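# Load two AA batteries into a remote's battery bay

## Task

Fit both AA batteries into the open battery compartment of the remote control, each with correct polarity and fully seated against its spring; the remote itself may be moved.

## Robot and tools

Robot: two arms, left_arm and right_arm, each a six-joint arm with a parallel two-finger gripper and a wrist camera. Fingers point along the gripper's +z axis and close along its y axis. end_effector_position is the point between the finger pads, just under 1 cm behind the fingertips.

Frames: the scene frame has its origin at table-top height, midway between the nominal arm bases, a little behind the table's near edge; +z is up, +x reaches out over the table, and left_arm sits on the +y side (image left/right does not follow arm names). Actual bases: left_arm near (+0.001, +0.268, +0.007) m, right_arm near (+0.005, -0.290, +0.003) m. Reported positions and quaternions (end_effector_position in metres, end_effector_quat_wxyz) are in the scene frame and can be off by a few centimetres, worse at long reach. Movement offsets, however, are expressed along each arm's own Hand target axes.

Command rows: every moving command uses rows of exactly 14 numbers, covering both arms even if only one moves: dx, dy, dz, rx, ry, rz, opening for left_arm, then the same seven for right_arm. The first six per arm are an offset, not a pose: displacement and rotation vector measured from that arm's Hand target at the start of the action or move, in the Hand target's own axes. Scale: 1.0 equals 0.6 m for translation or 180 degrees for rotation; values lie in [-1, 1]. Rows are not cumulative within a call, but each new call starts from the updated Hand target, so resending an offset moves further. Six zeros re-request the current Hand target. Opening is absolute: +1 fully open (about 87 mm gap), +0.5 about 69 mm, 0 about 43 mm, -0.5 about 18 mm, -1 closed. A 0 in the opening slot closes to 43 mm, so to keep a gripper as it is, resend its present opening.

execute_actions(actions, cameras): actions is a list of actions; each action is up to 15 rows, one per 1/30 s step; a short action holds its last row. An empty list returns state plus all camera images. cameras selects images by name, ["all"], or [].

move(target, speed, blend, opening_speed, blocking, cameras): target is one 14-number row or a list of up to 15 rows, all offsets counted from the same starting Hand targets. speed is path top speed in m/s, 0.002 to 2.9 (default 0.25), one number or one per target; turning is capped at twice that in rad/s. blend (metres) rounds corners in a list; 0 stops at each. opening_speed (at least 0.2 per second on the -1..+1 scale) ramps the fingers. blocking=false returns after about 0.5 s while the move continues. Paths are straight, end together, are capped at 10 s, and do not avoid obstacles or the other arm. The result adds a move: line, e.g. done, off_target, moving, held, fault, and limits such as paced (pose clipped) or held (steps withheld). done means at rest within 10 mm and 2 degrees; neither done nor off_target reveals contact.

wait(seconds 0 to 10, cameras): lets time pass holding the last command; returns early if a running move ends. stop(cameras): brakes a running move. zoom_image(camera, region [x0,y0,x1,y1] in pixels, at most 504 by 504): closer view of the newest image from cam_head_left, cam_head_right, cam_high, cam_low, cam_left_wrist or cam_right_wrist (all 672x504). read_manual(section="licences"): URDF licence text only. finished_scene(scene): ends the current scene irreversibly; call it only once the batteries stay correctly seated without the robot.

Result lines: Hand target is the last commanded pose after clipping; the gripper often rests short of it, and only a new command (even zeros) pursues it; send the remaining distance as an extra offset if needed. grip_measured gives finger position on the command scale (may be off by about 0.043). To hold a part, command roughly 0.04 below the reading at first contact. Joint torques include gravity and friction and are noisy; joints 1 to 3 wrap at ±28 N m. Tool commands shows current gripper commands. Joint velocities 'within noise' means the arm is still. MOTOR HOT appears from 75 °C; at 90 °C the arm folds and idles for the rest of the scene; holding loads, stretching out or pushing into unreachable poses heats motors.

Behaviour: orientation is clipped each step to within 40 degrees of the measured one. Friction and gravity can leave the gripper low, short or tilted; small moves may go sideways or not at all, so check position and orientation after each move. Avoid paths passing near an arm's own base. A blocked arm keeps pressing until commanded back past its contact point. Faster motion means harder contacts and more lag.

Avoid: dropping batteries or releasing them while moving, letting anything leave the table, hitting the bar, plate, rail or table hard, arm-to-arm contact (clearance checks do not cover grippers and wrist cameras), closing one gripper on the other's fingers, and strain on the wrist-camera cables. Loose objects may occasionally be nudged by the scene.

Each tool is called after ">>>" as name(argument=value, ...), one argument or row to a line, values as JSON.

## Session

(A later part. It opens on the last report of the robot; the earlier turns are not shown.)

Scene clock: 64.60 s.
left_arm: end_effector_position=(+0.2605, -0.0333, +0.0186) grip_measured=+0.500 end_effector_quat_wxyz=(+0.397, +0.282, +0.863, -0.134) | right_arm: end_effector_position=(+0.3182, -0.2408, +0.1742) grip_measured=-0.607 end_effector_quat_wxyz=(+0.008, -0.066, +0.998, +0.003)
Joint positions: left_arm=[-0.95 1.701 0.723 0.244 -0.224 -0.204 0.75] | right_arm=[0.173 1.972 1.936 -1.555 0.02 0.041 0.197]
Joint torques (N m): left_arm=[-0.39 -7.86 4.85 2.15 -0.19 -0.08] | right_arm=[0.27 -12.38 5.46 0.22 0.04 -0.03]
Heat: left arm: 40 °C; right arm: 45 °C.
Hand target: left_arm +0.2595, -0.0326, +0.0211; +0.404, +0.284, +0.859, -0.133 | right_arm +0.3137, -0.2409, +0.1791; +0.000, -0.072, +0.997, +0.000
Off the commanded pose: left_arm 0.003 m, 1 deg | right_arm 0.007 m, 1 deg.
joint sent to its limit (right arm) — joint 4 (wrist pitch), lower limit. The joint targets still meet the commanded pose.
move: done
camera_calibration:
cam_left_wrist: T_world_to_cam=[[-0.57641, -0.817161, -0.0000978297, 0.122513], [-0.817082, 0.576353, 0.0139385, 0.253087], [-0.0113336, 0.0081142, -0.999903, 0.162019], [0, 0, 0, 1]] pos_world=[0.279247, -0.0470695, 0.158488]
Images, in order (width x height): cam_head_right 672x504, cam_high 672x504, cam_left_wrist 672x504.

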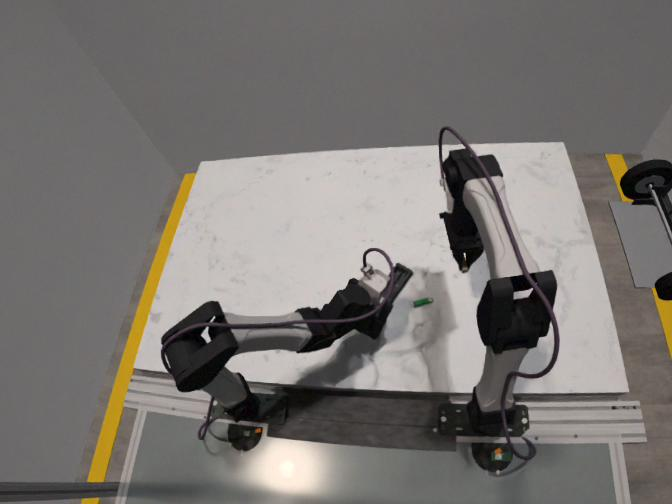

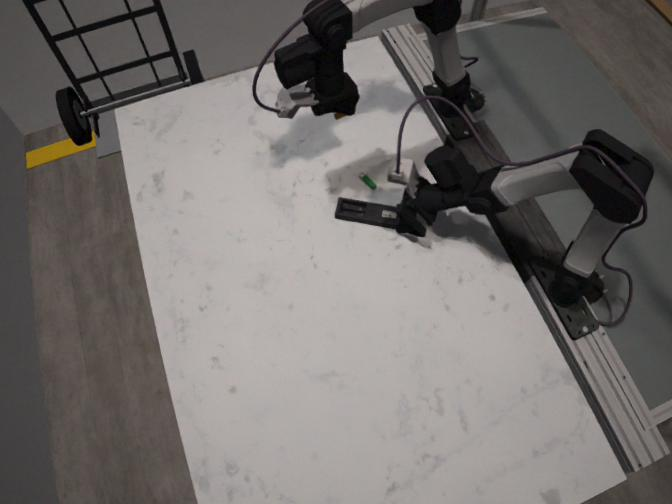

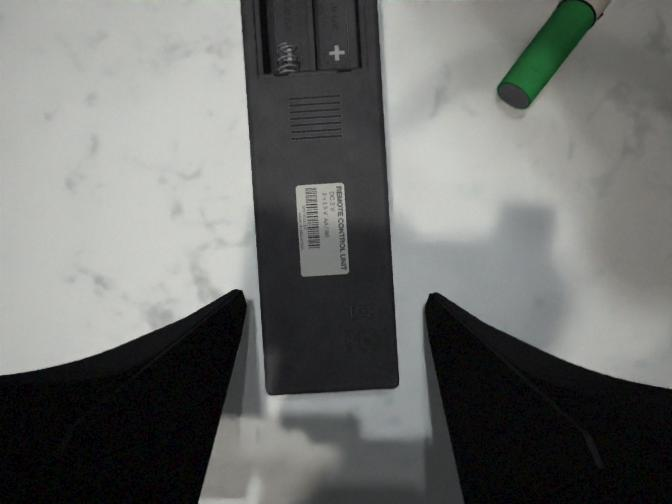

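>>> move(
  target=[0,0,0,0,0,0,0.03,0,0,0,0,0,0,-0.72],
  opening_speed=0.5,
  cameras=["cam_left_wrist","cam_high","cam_low"],
)

>>> zoom_image(
  camera="cam_high",
  region=[325, 160, 435, 240],
)

Scene clock: 66.97 s.
left_arm: end_effector_position=(+0.2610, -0.0331, +0.0187) grip_measured=+0.092 end_effector_quat_wxyz=(+0.398, +0.282, +0.863, -0.133) | right_arm: end_effector_position=(+0.3182, -0.2408, +0.1742) grip_measured=-0.607 end_effector_quat_wxyz=(+0.008, -0.066, +0.998, +0.003)
Joint positions: left_arm=[-0.95 1.701 0.723 0.245 -0.227 -0.203 0.546] | right_arm=[0.173 1.972 1.936 -1.555 0.02 0.041 0.197]
Joint torques (N m): left_arm=[-0.39 -7.84 4.85 2.17 -0.17 -0.06] | right_arm=[0.46 -12.26 5.49 0.21 0.02 0.02]
Heat: left arm: 40 °C; right arm: 46 °C.
Hand target: left_arm +0.2595, -0.0327, +0.0211; +0.404, +0.284, +0.859, -0.133 | right_arm +0.3137, -0.2409, +0.1791; +0.000, -0.072, +0.997, +0.000
Off the commanded pose: left_arm 0.003 m, 1 deg | right_arm 0.007 m, 1 deg.
joint sent to its limit (right arm) — joint 4 (wrist pitch), lower limit. The joint targets still meet the commanded pose.
move: done
camera_calibration:
cam_left_wrist: T_world_to_cam=[[-0.575196, -0.818013, -0.0021705, 0.122693], [-0.817966, 0.575129, 0.0125729, 0.253462], [-0.0090365, 0.0090073, -0.999919, 0.161623], [0, 0, 0, 1]] pos_world=[0.279357, -0.0468647, 0.158689]
Images, in order (width x height): cam_high 672x504, cam_low 672x504, cam_left_wrist 672x504.

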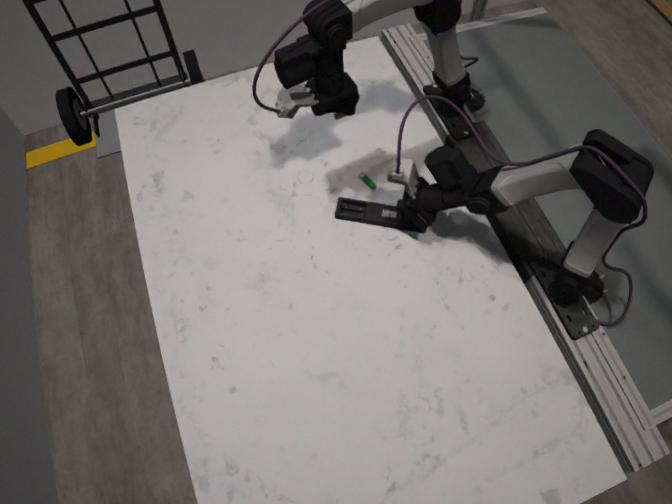

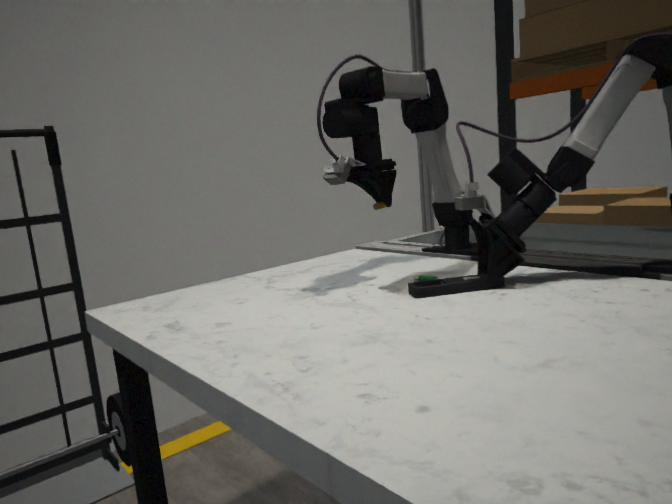

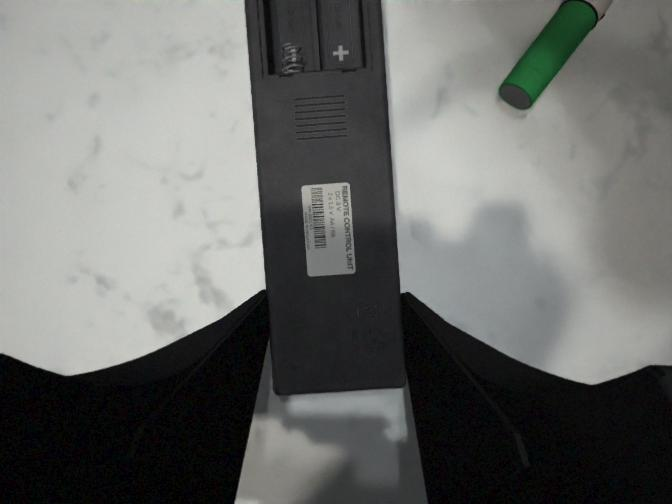

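Scaled by 4.582 from the camera's 672x504 image, which has a finer 960x720 frame.

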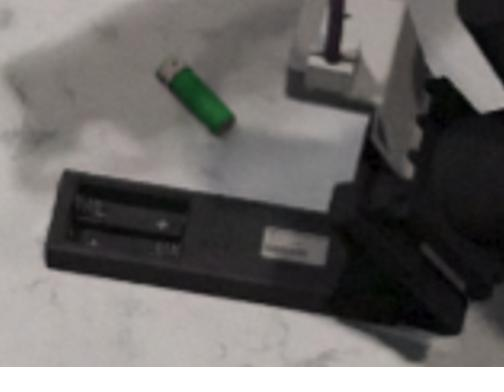

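>>> move(
  target=[0,0,0,0,0,0,0.03,-0.108,0.21,0.125,0,0,0.2495,-0.72],
  speed=0.2,
  cameras=["cam_left_wrist","cam_right_wrist","cam_high"],
)

>>> zoom_image(
  camera="cam_right_wrist",
  region=[200, 60, 480, 360],
)

Scene clock: 73.87 s.
left_arm: end_effector_position=(+0.2610, -0.0331, +0.0187) grip_measured=+0.092 end_effector_quat_wxyz=(+0.398, +0.282, +0.863, -0.133) | right_arm: end_effector_position=(+0.3509, -0.1152, +0.1001) grip_measured=-0.607 end_effector_quat_wxyz=(-0.013, +0.314, +0.949, -0.014)
Joint positions: left_arm=[-0.95 1.701 0.723 0.245 -0.227 -0.203 0.546] | right_arm=[0.388 2.217 1.992 -1.424 0.02 1.028 0.197]
Joint torques (N m): left_arm=[-0.39 -7.84 4.85 2.17 -0.17 -0.06] | right_arm=[0.53 -11.44 9.91 0.25 -0.02 0.06]
Heat: left arm: 40 °C; right arm: 46 °C.
Hand target: left_arm +0.2595, -0.0327, +0.0211; +0.404, +0.284, +0.859, -0.133 | right_arm +0.3597, -0.1069, +0.1040; +0.000, +0.314, +0.949, +0.000
Off the commanded pose: left_arm 0.003 m, 1 deg | right_arm 0.013 m, 2 deg.
move: off_target (right_arm)
camera_calibration:
cam_left_wrist: T_world_to_cam=[[-0.575196, -0.818013, -0.0021705, 0.122693], [-0.817966, 0.575129, 0.0125729, 0.253462], [-0.0090365, 0.0090073, -0.999919, 0.161623], [0, 0, 0, 1]] pos_world=[0.279357, -0.0468647, 0.158689]
cam_right_wrist: T_world_to_cam=[[-0.601862, -0.797597, 0.0400121, 0.113826], [-0.478896, 0.40056, 0.78116, 0.155853], [-0.639078, 0.450989, -0.623048, 0.487829], [0, 0, 0, 1]] pos_world=[0.454906, -0.191646, 0.17764]
Images, in order (width x height): cam_high 672x504, cam_left_wrist 672x504, cam_right_wrist 672x504.

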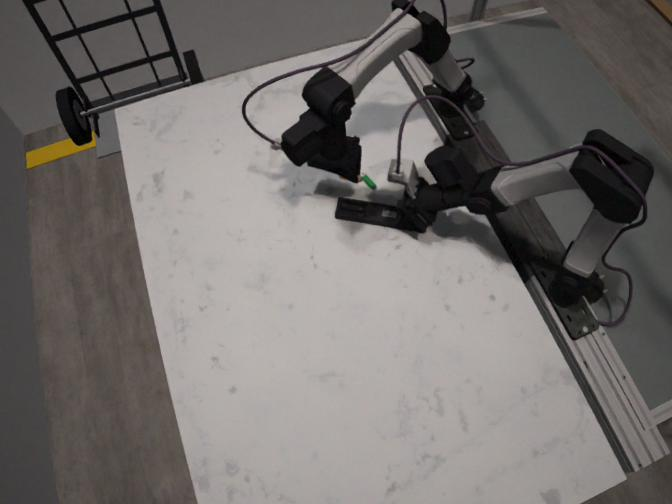

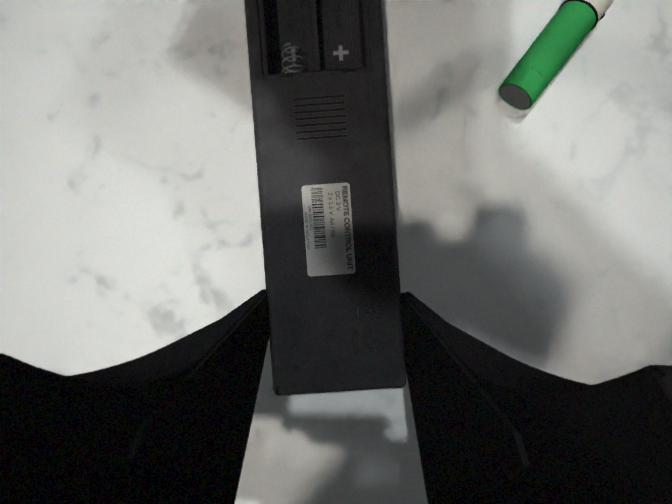

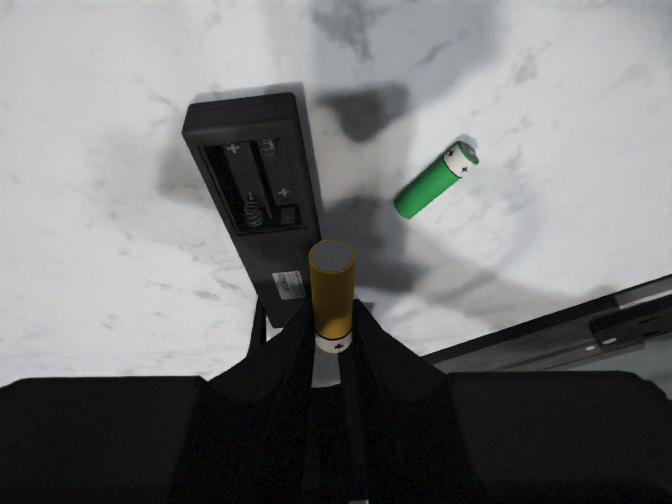

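Scaled by 1.680 from the camera's 672x504 image, which has a finer 960x720 frame.

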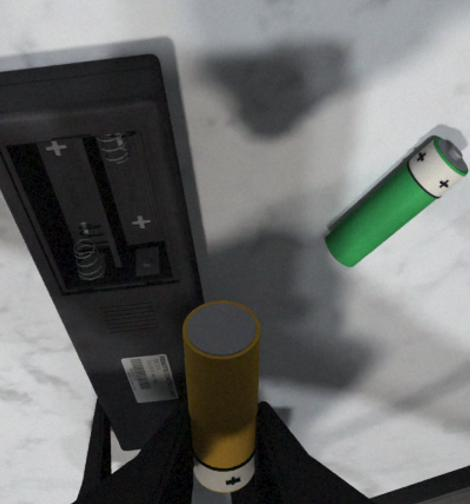

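>>> move(
  target=[0,0,0,0,0,0,0.03,0.038,0.032,0.067,0,0.15,-0.0117,-0.72],
  speed=0.12,
  cameras=["cam_low","cam_right_wrist","cam_high"],
)

>>> zoom_image(
  camera="cam_right_wrist",
  region=[200, 100, 480, 360],
)

>>> zoom_image(
  camera="cam_low",
  region=[380, 200, 530, 310],
)

Scene clock: 83.03 s.
left_arm: end_effector_position=(+0.2610, -0.0331, +0.0187) grip_measured=+0.092 end_effector_quat_wxyz=(+0.398, +0.282, +0.863, -0.133) | right_arm: end_effector_position=(+0.3470, -0.0815, +0.0581) grip_measured=-0.607 end_effector_quat_wxyz=(-0.207, +0.296, +0.930, +0.070)
Joint positions: left_arm=[-0.95 1.701 0.723 0.245 -0.227 -0.203 0.546] | right_arm=[0.324 2.516 2.197 -1.553 -0.34 0.897 0.197]
Joint torques (N m): left_arm=[-0.39 -7.86 4.83 2.17 -0.17 -0.06] | right_arm=[-0.53 -13.39 9.2 -0.35 -0.39 -0.01]
Heat: left arm: 41 °C; right arm: 45 °C.
Hand target: left_arm +0.2595, -0.0327, +0.0211; +0.404, +0.284, +0.859, -0.133 | right_arm +0.3527, -0.0779, +0.0638; -0.222, +0.288, +0.929, +0.073
Off the commanded pose: left_arm 0.003 m, 1 deg | right_arm 0.009 m, 2 deg.
joint sent to its limit (right arm) — joint 4 (wrist pitch), lower limit. The joint targets still meet the commanded pose.
move: done
camera_calibration:
cam_right_wrist: T_world_to_cam=[[-0.583319, -0.812243, -0.00032346, 0.134699], [-0.199253, 0.142709, 0.969501, 0.0442641], [-0.787424, 0.565593, -0.245087, 0.482922], [0, 0, 0, 1]] pos_world=[0.467657, -0.170046, 0.0754873]
Images, in order (width x height): cam_high 672x504, cam_low 672x504, cam_right_wrist 672x504.

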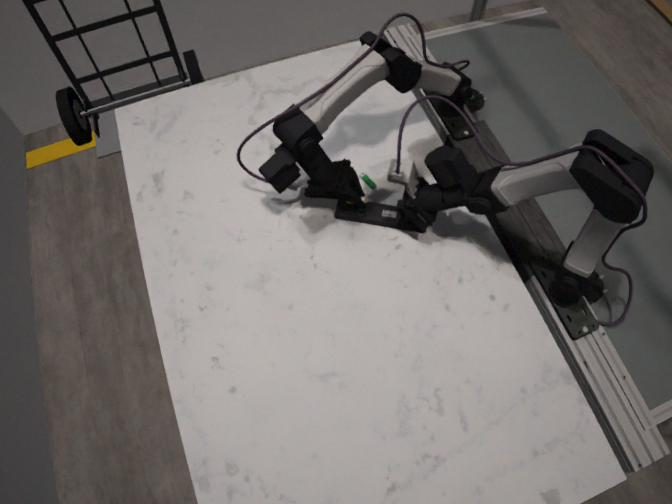

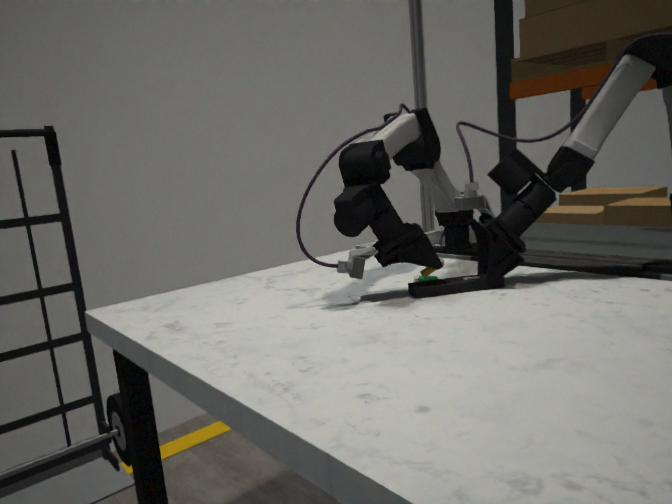

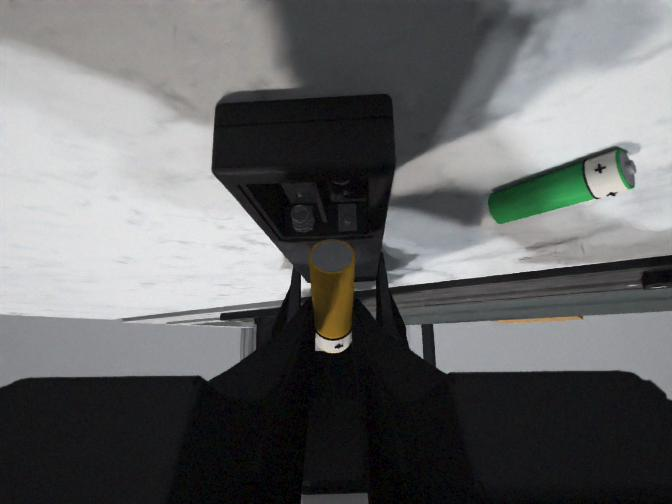

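Scaled by 1.800 from the camera's 672x504 image, which has a finer 960x720 frame.

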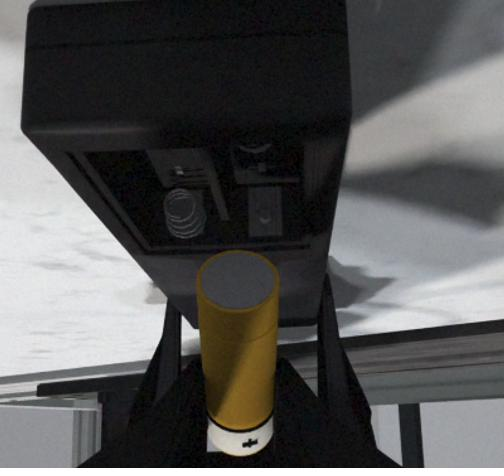

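Scaled by 3.360 from the camera's 672x504 image, which has a finer 960x720 frame.

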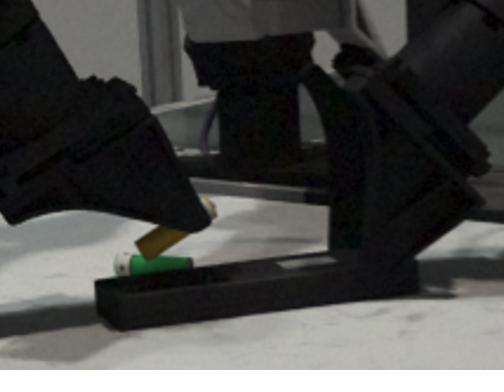

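>>> move(
  target=[0,0,0,0,0,0,0.03,-0.009,-0.0087,0.0178,0.0076,0,-0.0149,-0.72],
  speed=0.06,
  cameras=["cam_low","cam_right_wrist","cam_high","cam_left_wrist"],
)

>>> zoom_image(
  camera="cam_right_wrist",
  region=[200, 100, 480, 360],
)

>>> zoom_image(
  camera="cam_low",
  region=[380, 220, 500, 310],
)

>>> zoom_image(
  camera="cam_high",
  region=[320, 160, 420, 230],
)

Scene clock: 89.20 s.
left_arm: end_effector_position=(+0.2610, -0.0331, +0.0187) grip_measured=+0.092 end_effector_quat_wxyz=(+0.398, +0.282, +0.863, -0.133) | right_arm: end_effector_position=(+0.3440, -0.0838, +0.0484) grip_measured=-0.607 end_effector_quat_wxyz=(-0.216, +0.271, +0.936, +0.069)
Joint positions: left_arm=[-0.95 1.701 0.723 0.245 -0.227 -0.203 0.546] | right_arm=[0.324 2.542 2.197 -1.554 -0.34 0.842 0.197]
Joint torques (N m): left_arm=[-0.39 -7.84 4.85 2.17 -0.17 -0.06] | right_arm=[-0.25 -13.16 9.21 -0.39 -0.26 0.01]
Heat: left arm: 41 °C; right arm: 47 °C.
Hand target: left_arm +0.2595, -0.0327, +0.0211; +0.404, +0.284, +0.859, -0.133 | right_arm +0.3498, -0.0822, +0.0518; -0.223, +0.264, +0.936, +0.067
Off the commanded pose: left_arm 0.003 m, 1 deg | right_arm 0.007 m, 1 deg.
joint sent to its limit (right arm) — joint 4 (wrist pitch), lower limit. The joint targets still meet the commanded pose.
move: done
camera_calibration:
cam_left_wrist: T_world_to_cam=[[-0.575196, -0.818013, -0.0021705, 0.122693], [-0.817966, 0.575129, 0.0125729, 0.253462], [-0.0090365, 0.0090073, -0.999919, 0.161623], [0, 0, 0, 1]] pos_world=[0.279357, -0.0468647, 0.158689]
cam_right_wrist: T_world_to_cam=[[-0.541856, -0.840463, -0.00362139, 0.11469], [-0.194939, 0.121486, 0.973262, 0.0499117], [-0.817552, 0.528074, -0.229668, 0.485887], [0, 0, 0, 1]] pos_world=[0.469113, -0.166256, 0.0634306]
Images, in order (width x height): cam_high 672x504, cam_low 672x504, cam_left_wrist 672x504, cam_right_wrist 672x504.

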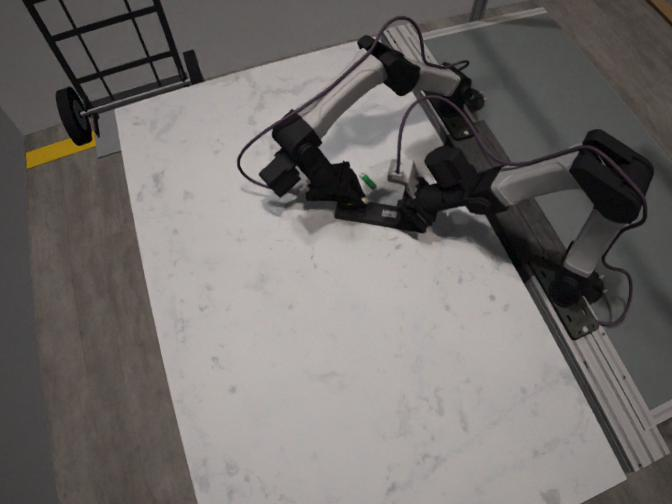

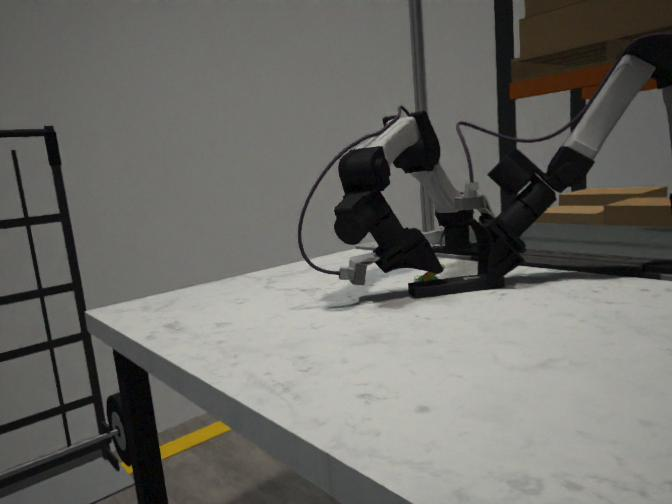

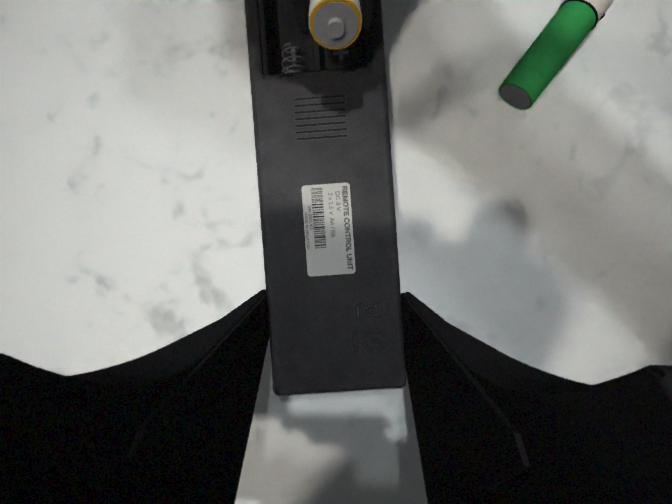

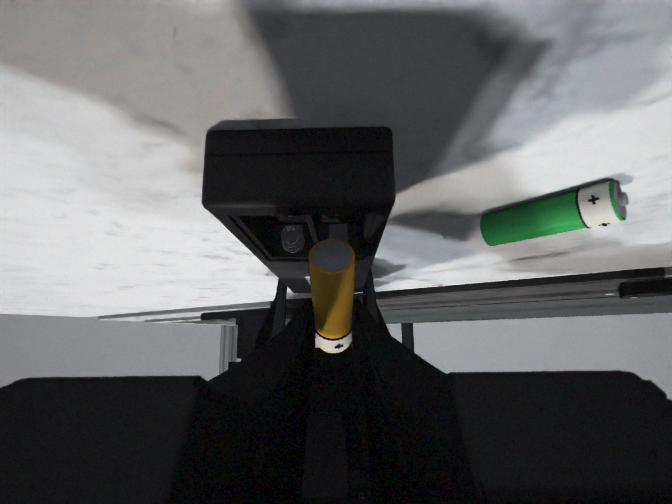

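Scaled by 1.800 from the camera's 672x504 image, which has a finer 960x720 frame.

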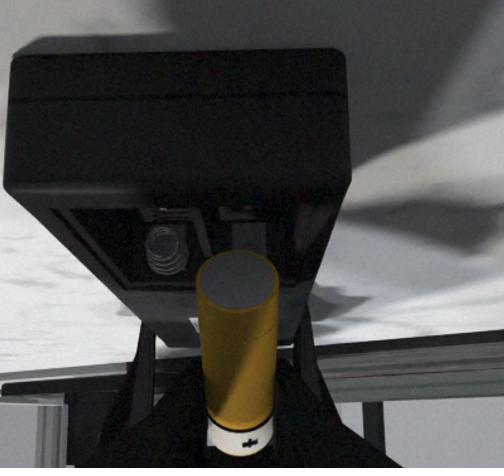

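Scaled by 4.200 from the camera's 672x504 image, which has a finer 960x720 frame.

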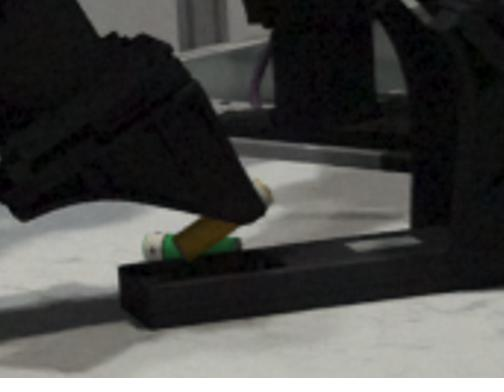

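Scaled by 5.040 from the camera's 672x504 image, which has a finer 960x720 frame.

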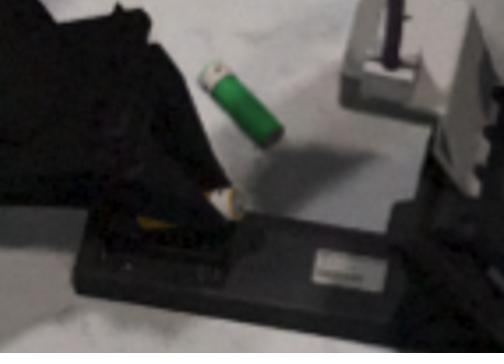

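>>> move(
  target=[0,0,0,0,0,0,0.03,-0.011,-0.0047,0.013,0,0,0,-0.72],
  speed=0.05,
  cameras=["cam_low","cam_right_wrist","cam_left_wrist"],
)

>>> zoom_image(
  camera="cam_right_wrist",
  region=[200, 100, 480, 360],
)

>>> zoom_image(
  camera="cam_low",
  region=[380, 220, 500, 310],
)

>>> zoom_image(
  camera="cam_left_wrist",
  region=[220, 0, 430, 150],
)

Scene clock: 92.37 s.
left_arm: end_effector_position=(+0.2610, -0.0331, +0.0187) grip_measured=+0.092 end_effector_quat_wxyz=(+0.398, +0.282, +0.863, -0.133) | right_arm: end_effector_position=(+0.3440, -0.0862, +0.0388) grip_measured=-0.607 end_effector_quat_wxyz=(-0.224, +0.268, +0.935, +0.065)
Joint positions: left_arm=[-0.95 1.701 0.723 0.245 -0.227 -0.203 0.546] | right_arm=[0.319 2.571 2.204 -1.554 -0.34 0.828 0.197]
Joint torques (N m): left_arm=[-0.4 -7.84 4.83 2.17 -0.17 -0.06] | right_arm=[-0.47 -13.46 9.09 -0.43 -0.22 0.02]
Heat: left arm: 41 °C; right arm: 47 °C.
Hand target: left_arm +0.2595, -0.0327, +0.0211; +0.404, +0.284, +0.859, -0.133 | right_arm +0.3504, -0.0859, +0.0418; -0.223, +0.264, +0.936, +0.067
Off the commanded pose: left_arm 0.003 m, 1 deg | right_arm 0.007 m, 1 deg.
joint sent to its limit (right arm) — joint 4 (wrist pitch), lower limit. The joint targets still meet the commanded pose.
move: done
camera_calibration:
cam_left_wrist: T_world_to_cam=[[-0.575196, -0.818013, -0.0021705, 0.122693], [-0.817966, 0.575129, 0.0125729, 0.253462], [-0.0090365, 0.0090073, -0.999919, 0.161623], [0, 0, 0, 1]] pos_world=[0.279357, -0.0468647, 0.158689]
cam_right_wrist: T_world_to_cam=[[-0.535029, -0.844799, 0.00769006, 0.109487], [-0.178067, 0.121662, 0.976468, 0.05372], [-0.825855, 0.52107, -0.215524, 0.486676], [0, 0, 0, 1]] pos_world=[0.470068, -0.167634, 0.0515923]
Images, in order (width x height): cam_low 672x504, cam_left_wrist 672x504, cam_right_wrist 672x504.

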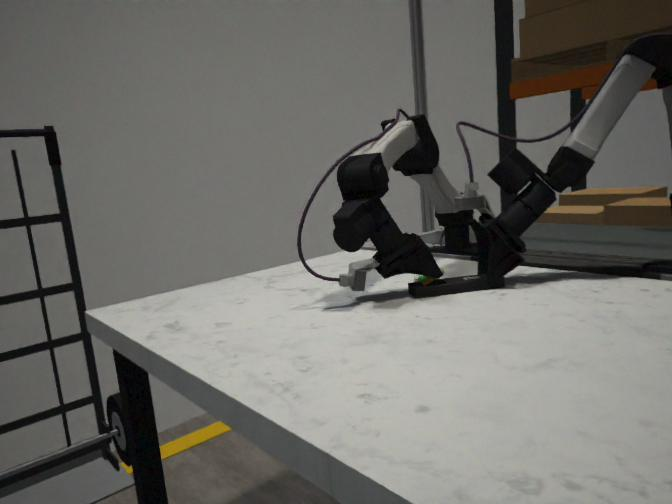

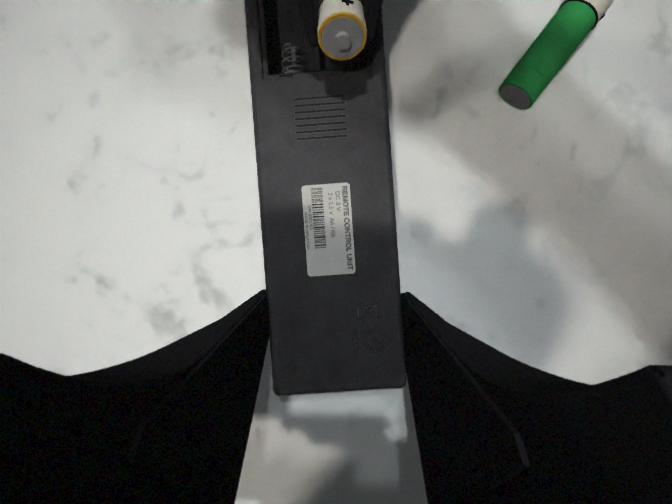

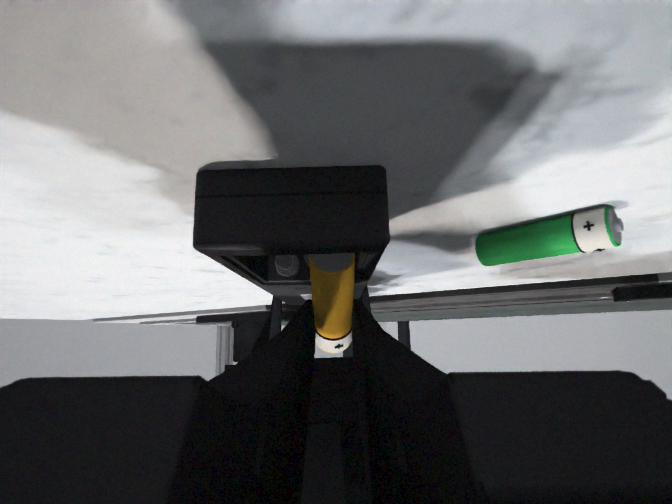

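Scaled by 1.800 from the camera's 672x504 image, which has a finer 960x720 frame.

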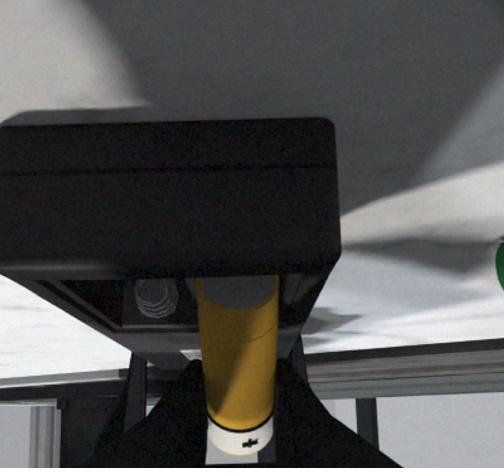

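Scaled by 4.200 from the camera's 672x504 image, which has a finer 960x720 frame.

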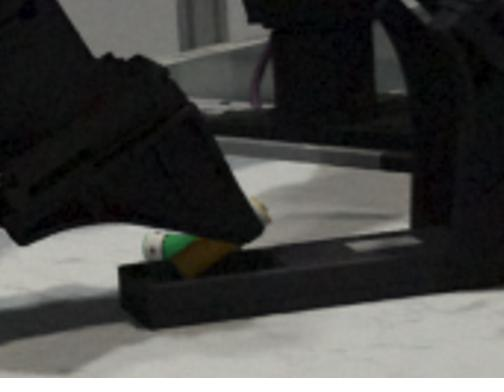

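Scaled by 2.400 from the camera's 672x504 image, which has a finer 960x720 frame.

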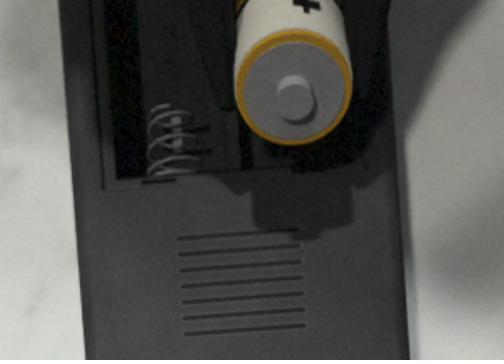

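>>> move(
  target=[0,0,0,0,0,0,0.03,-0.0072,0,0.0141,0,0,0,-0.72],
  speed=0.04,
  cameras=["cam_low","cam_right_wrist","cam_left_wrist"],
)

>>> zoom_image(
  camera="cam_low",
  region=[380, 220, 500, 310],
)

>>> zoom_image(
  camera="cam_left_wrist",
  region=[220, 0, 430, 150],
)

Scene clock: 94.27 s.
left_arm: end_effector_position=(+0.2610, -0.0331, +0.0187) grip_measured=+0.092 end_effector_quat_wxyz=(+0.398, +0.282, +0.863, -0.133) | right_arm: end_effector_position=(+0.3444, -0.0861, +0.0328) grip_measured=-0.607 end_effector_quat_wxyz=(-0.229, +0.266, +0.934, +0.062)
Joint positions: left_arm=[-0.95 1.701 0.723 0.245 -0.227 -0.203 0.546] | right_arm=[0.319 2.595 2.219 -1.559 -0.34 0.822 0.197]
Joint torques (N m): left_arm=[-0.4 -7.86 4.83 2.17 -0.17 -0.05] | right_arm=[-0.35 -12.97 8.99 -0.38 -0.15 -0.01]
Heat: left arm: 41 °C; right arm: 47 °C.
Hand target: left_arm +0.2595, -0.0327, +0.0211; +0.404, +0.284, +0.859, -0.133 | right_arm +0.3506, -0.0858, +0.0324; -0.223, +0.264, +0.936, +0.067
Off the commanded pose: left_arm 0.003 m, 1 deg | right_arm 0.006 m, 1 deg.
joint sent to its limit (right arm) — joint 4 (wrist pitch), lower limit. The joint targets still meet the commanded pose.
move: done
camera_calibration:
cam_left_wrist: T_world_to_cam=[[-0.575196, -0.818013, -0.0021705, 0.122693], [-0.817966, 0.575129, 0.0125729, 0.253462], [-0.0090365, 0.0090073, -0.999919, 0.161623], [0, 0, 0, 1]] pos_world=[0.279357, -0.0468647, 0.158689]
cam_right_wrist: T_world_to_cam=[[-0.530399, -0.847609, 0.0153962, 0.107655], [-0.167621, 0.122658, 0.978191, 0.0560207], [-0.831012, 0.516251, -0.207135, 0.48677], [0, 0, 0, 1]] pos_world=[0.471002, -0.166917, 0.0443704]
Images, in order (width x height): cam_low 672x504, cam_left_wrist 672x504, cam_right_wrist 672x504.

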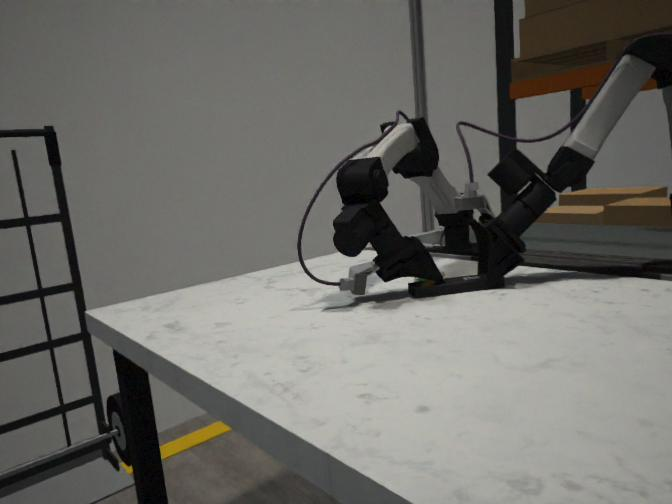

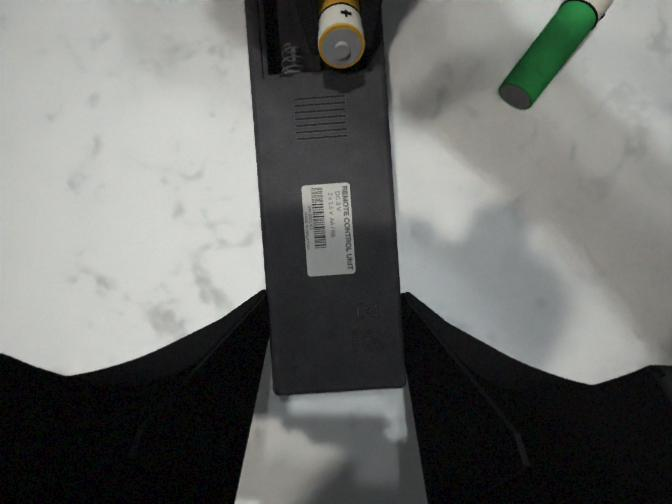

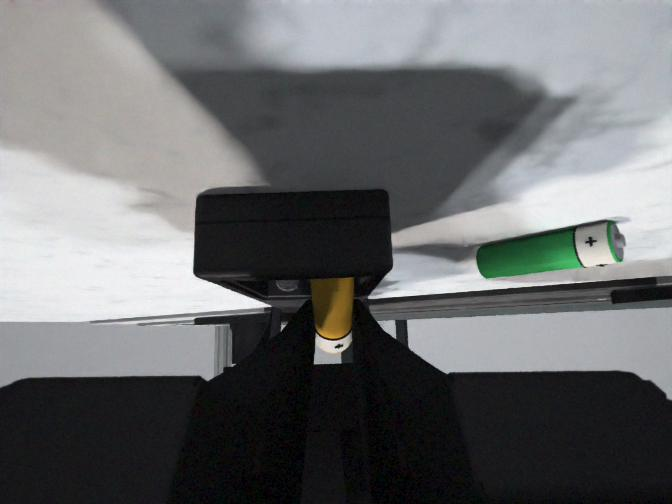

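Scaled by 4.200 from the camera's 672x504 image, which has a finer 960x720 frame.

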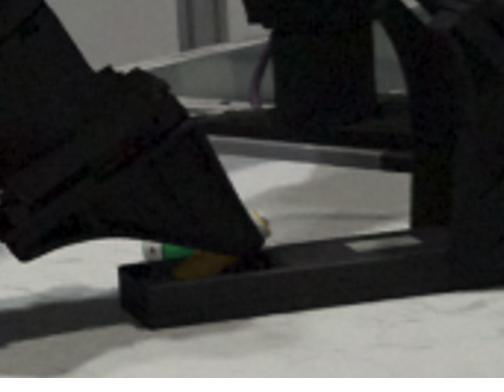

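Scaled by 2.400 from the camera's 672x504 image, which has a finer 960x720 frame.

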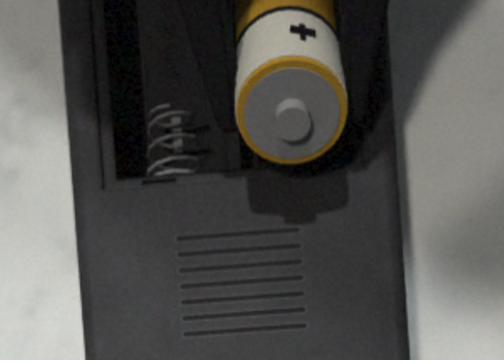

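>>> move(
  target=[0,0,0,0,0,0,0.03,-0.0208,0,-0.009,0,0,0,-0.75],
  speed=0.04,
  cameras=["cam_low","cam_left_wrist"],
)

>>> zoom_image(
  camera="cam_low",
  region=[380, 220, 500, 310],
)

>>> zoom_image(
  camera="cam_left_wrist",
  region=[220, 0, 430, 150],
)

Scene clock: 95.90 s.
left_arm: end_effector_position=(+0.2618, -0.0342, +0.0199) grip_measured=+0.092 end_effector_quat_wxyz=(+0.400, +0.281, +0.862, -0.135) | right_arm: end_effector_position=(+0.3497, -0.0910, +0.0330) grip_measured=-0.607 end_effector_quat_wxyz=(-0.229, +0.268, +0.933, +0.065)
Joint positions: left_arm=[-0.95 1.701 0.723 0.252 -0.227 -0.203 0.546] | right_arm=[0.303 2.613 2.253 -1.577 -0.34 0.81 0.197]
Joint torques (N m): left_arm=[-0.39 -7.86 4.85 2.1 -0.16 -0.05] | right_arm=[-1.14 -13.23 9.18 -0.22 -0.12 0.01]
Heat: left arm: 41 °C; right arm: 47 °C.
Hand target: left_arm +0.2595, -0.0326, +0.0211; +0.404, +0.284, +0.859, -0.133 | right_arm +0.3621, -0.0929, +0.0315; -0.223, +0.264, +0.936, +0.067
Off the commanded pose: left_arm 0.003 m, 1 deg | right_arm 0.013 m, 1 deg.
joint read past its limit (right arm) — joint 4 (wrist pitch), lower limit.
joint sent to its limit (right arm) — joint 4 (wrist pitch), lower limit. The joint targets still meet the commanded pose.
move: off_target (right_arm)
camera_calibration:
cam_left_wrist: T_world_to_cam=[[-0.574955, -0.818185, -0.0000389914, 0.122199], [-0.818172, 0.574946, 0.00569521, 0.255041], [-0.00463731, 0.00330639, -0.999984, 0.161445], [0, 0, 0, 1]] pos_world=[0.279674, -0.0471873, 0.159995]
Images, in order (width x height): cam_low 672x504, cam_left_wrist 672x504.

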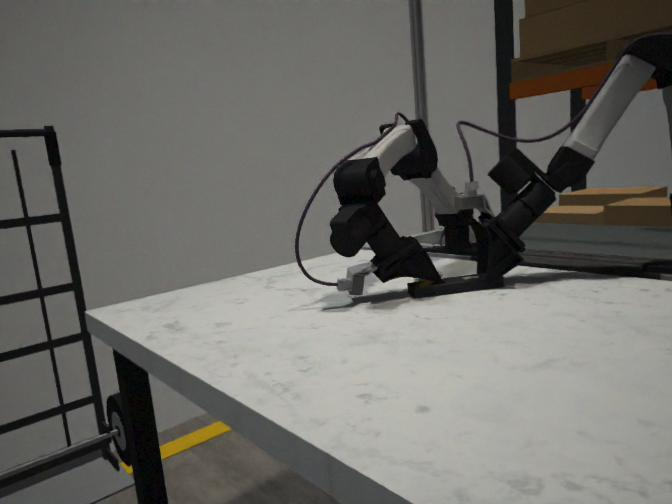

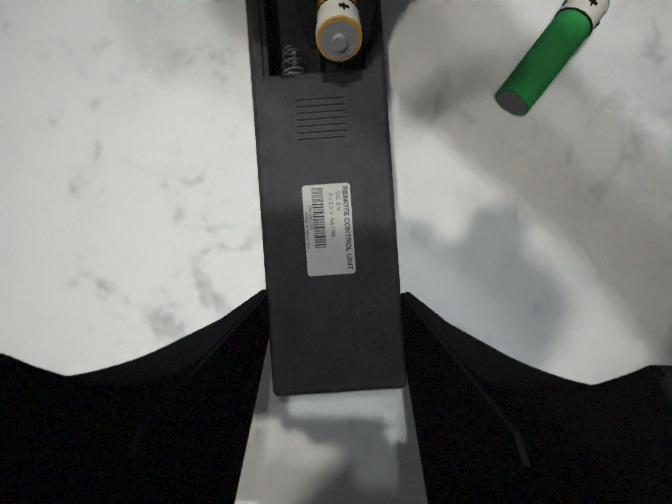

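Scaled by 4.200 from the camera's 672x504 image, which has a finer 960x720 frame.

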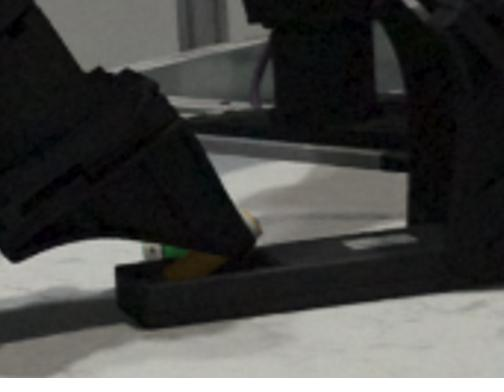

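Scaled by 2.400 from the camera's 672x504 image, which has a finer 960x720 frame.

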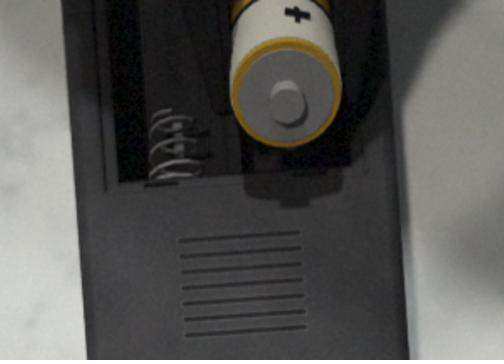

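>>> move(
  target=[0,0,0,0,0,0,0.0,-0.0163,0,-0.007,0,0,0,-0.78],
  speed=0.04,
  cameras=["cam_low","cam_left_wrist"],
)

>>> zoom_image(
  camera="cam_low",
  region=[380, 220, 500, 310],
)

>>> zoom_image(
  camera="cam_left_wrist",
  region=[220, 0, 430, 150],
)

Scene clock: 98.23 s.
left_arm: end_effector_position=(+0.2636, -0.0363, +0.0222) grip_measured=+0.092 end_effector_quat_wxyz=(+0.406, +0.279, +0.859, -0.138) | right_arm: end_effector_position=(+0.3536, -0.0942, +0.0335) grip_measured=-0.607 end_effector_quat_wxyz=(-0.231, +0.271, +0.932, +0.069)
Joint positions: left_arm=[-0.95 1.701 0.723 0.267 -0.228 -0.203 0.546] | right_arm=[0.291 2.628 2.281 -1.592 -0.346 0.802 0.197]
Joint torques (N m): left_arm=[-0.39 -7.84 4.85 1.96 -0.15 -0.05] | right_arm=[-1.51 -13.26 9.51 -0.11 -0.06 0.01]
Motor temperatures (°C): left_arm=[27 41 32 37 27 30 31] | right_arm=[29 48 35 30 29 26 28]
Heat: left arm: 41 °C; right arm: 48 °C.
Hand target: left_arm +0.2595, -0.0326, +0.0211; +0.404, +0.284, +0.859, -0.133 | right_arm +0.3712, -0.0985, +0.0308; -0.223, +0.264, +0.936, +0.067
Off the commanded pose: left_arm 0.006 m, 1 deg | right_arm 0.018 m, 1 deg.
joint read past its limit (right arm) — joint 4 (wrist pitch), lower limit.
joint sent to its limit (right arm) — joint 4 (wrist pitch), lower limit. The joint targets are off in orientation, not in position.
move: off_target (right_arm)
camera_calibration:
cam_left_wrist: T_world_to_cam=[[-0.574221, -0.818691, 0.00384713, 0.1212], [-0.818688, 0.57418, -0.00826956, 0.258157], [0.00456128, -0.00789815, -0.999958, 0.160945], [0, 0, 0, 1]] pos_world=[0.280212, -0.0477314, 0.162607]
Images, in order (width x height): cam_low 672x504, cam_left_wrist 672x504.

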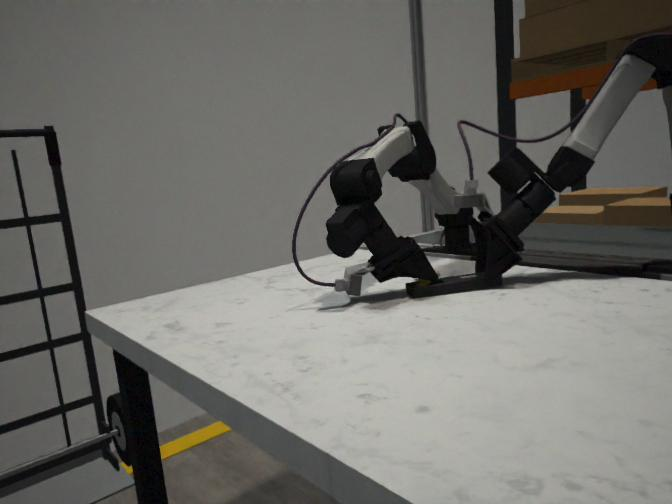

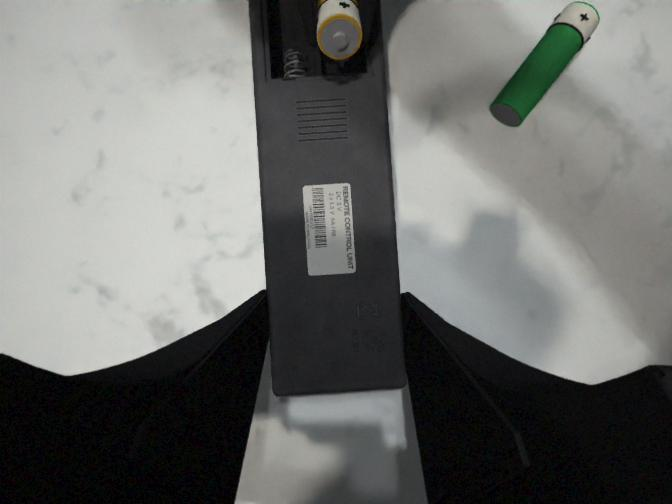

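Scaled by 4.200 from the camera's 672x504 image, which has a finer 960x720 frame.

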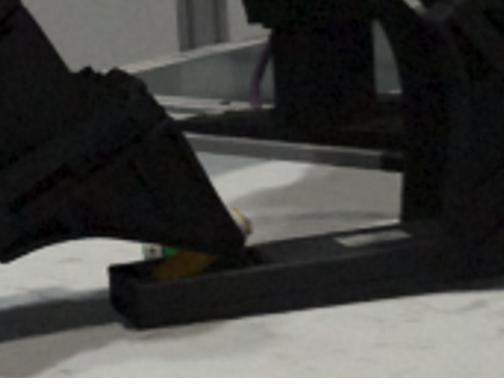

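Scaled by 2.400 from the camera's 672x504 image, which has a finer 960x720 frame.

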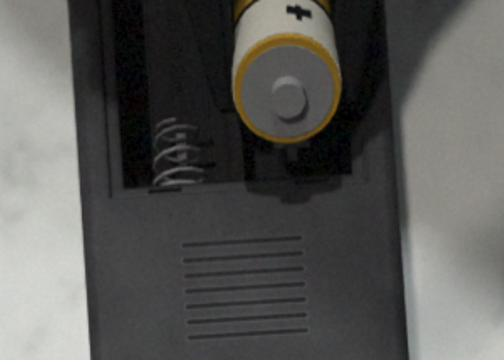

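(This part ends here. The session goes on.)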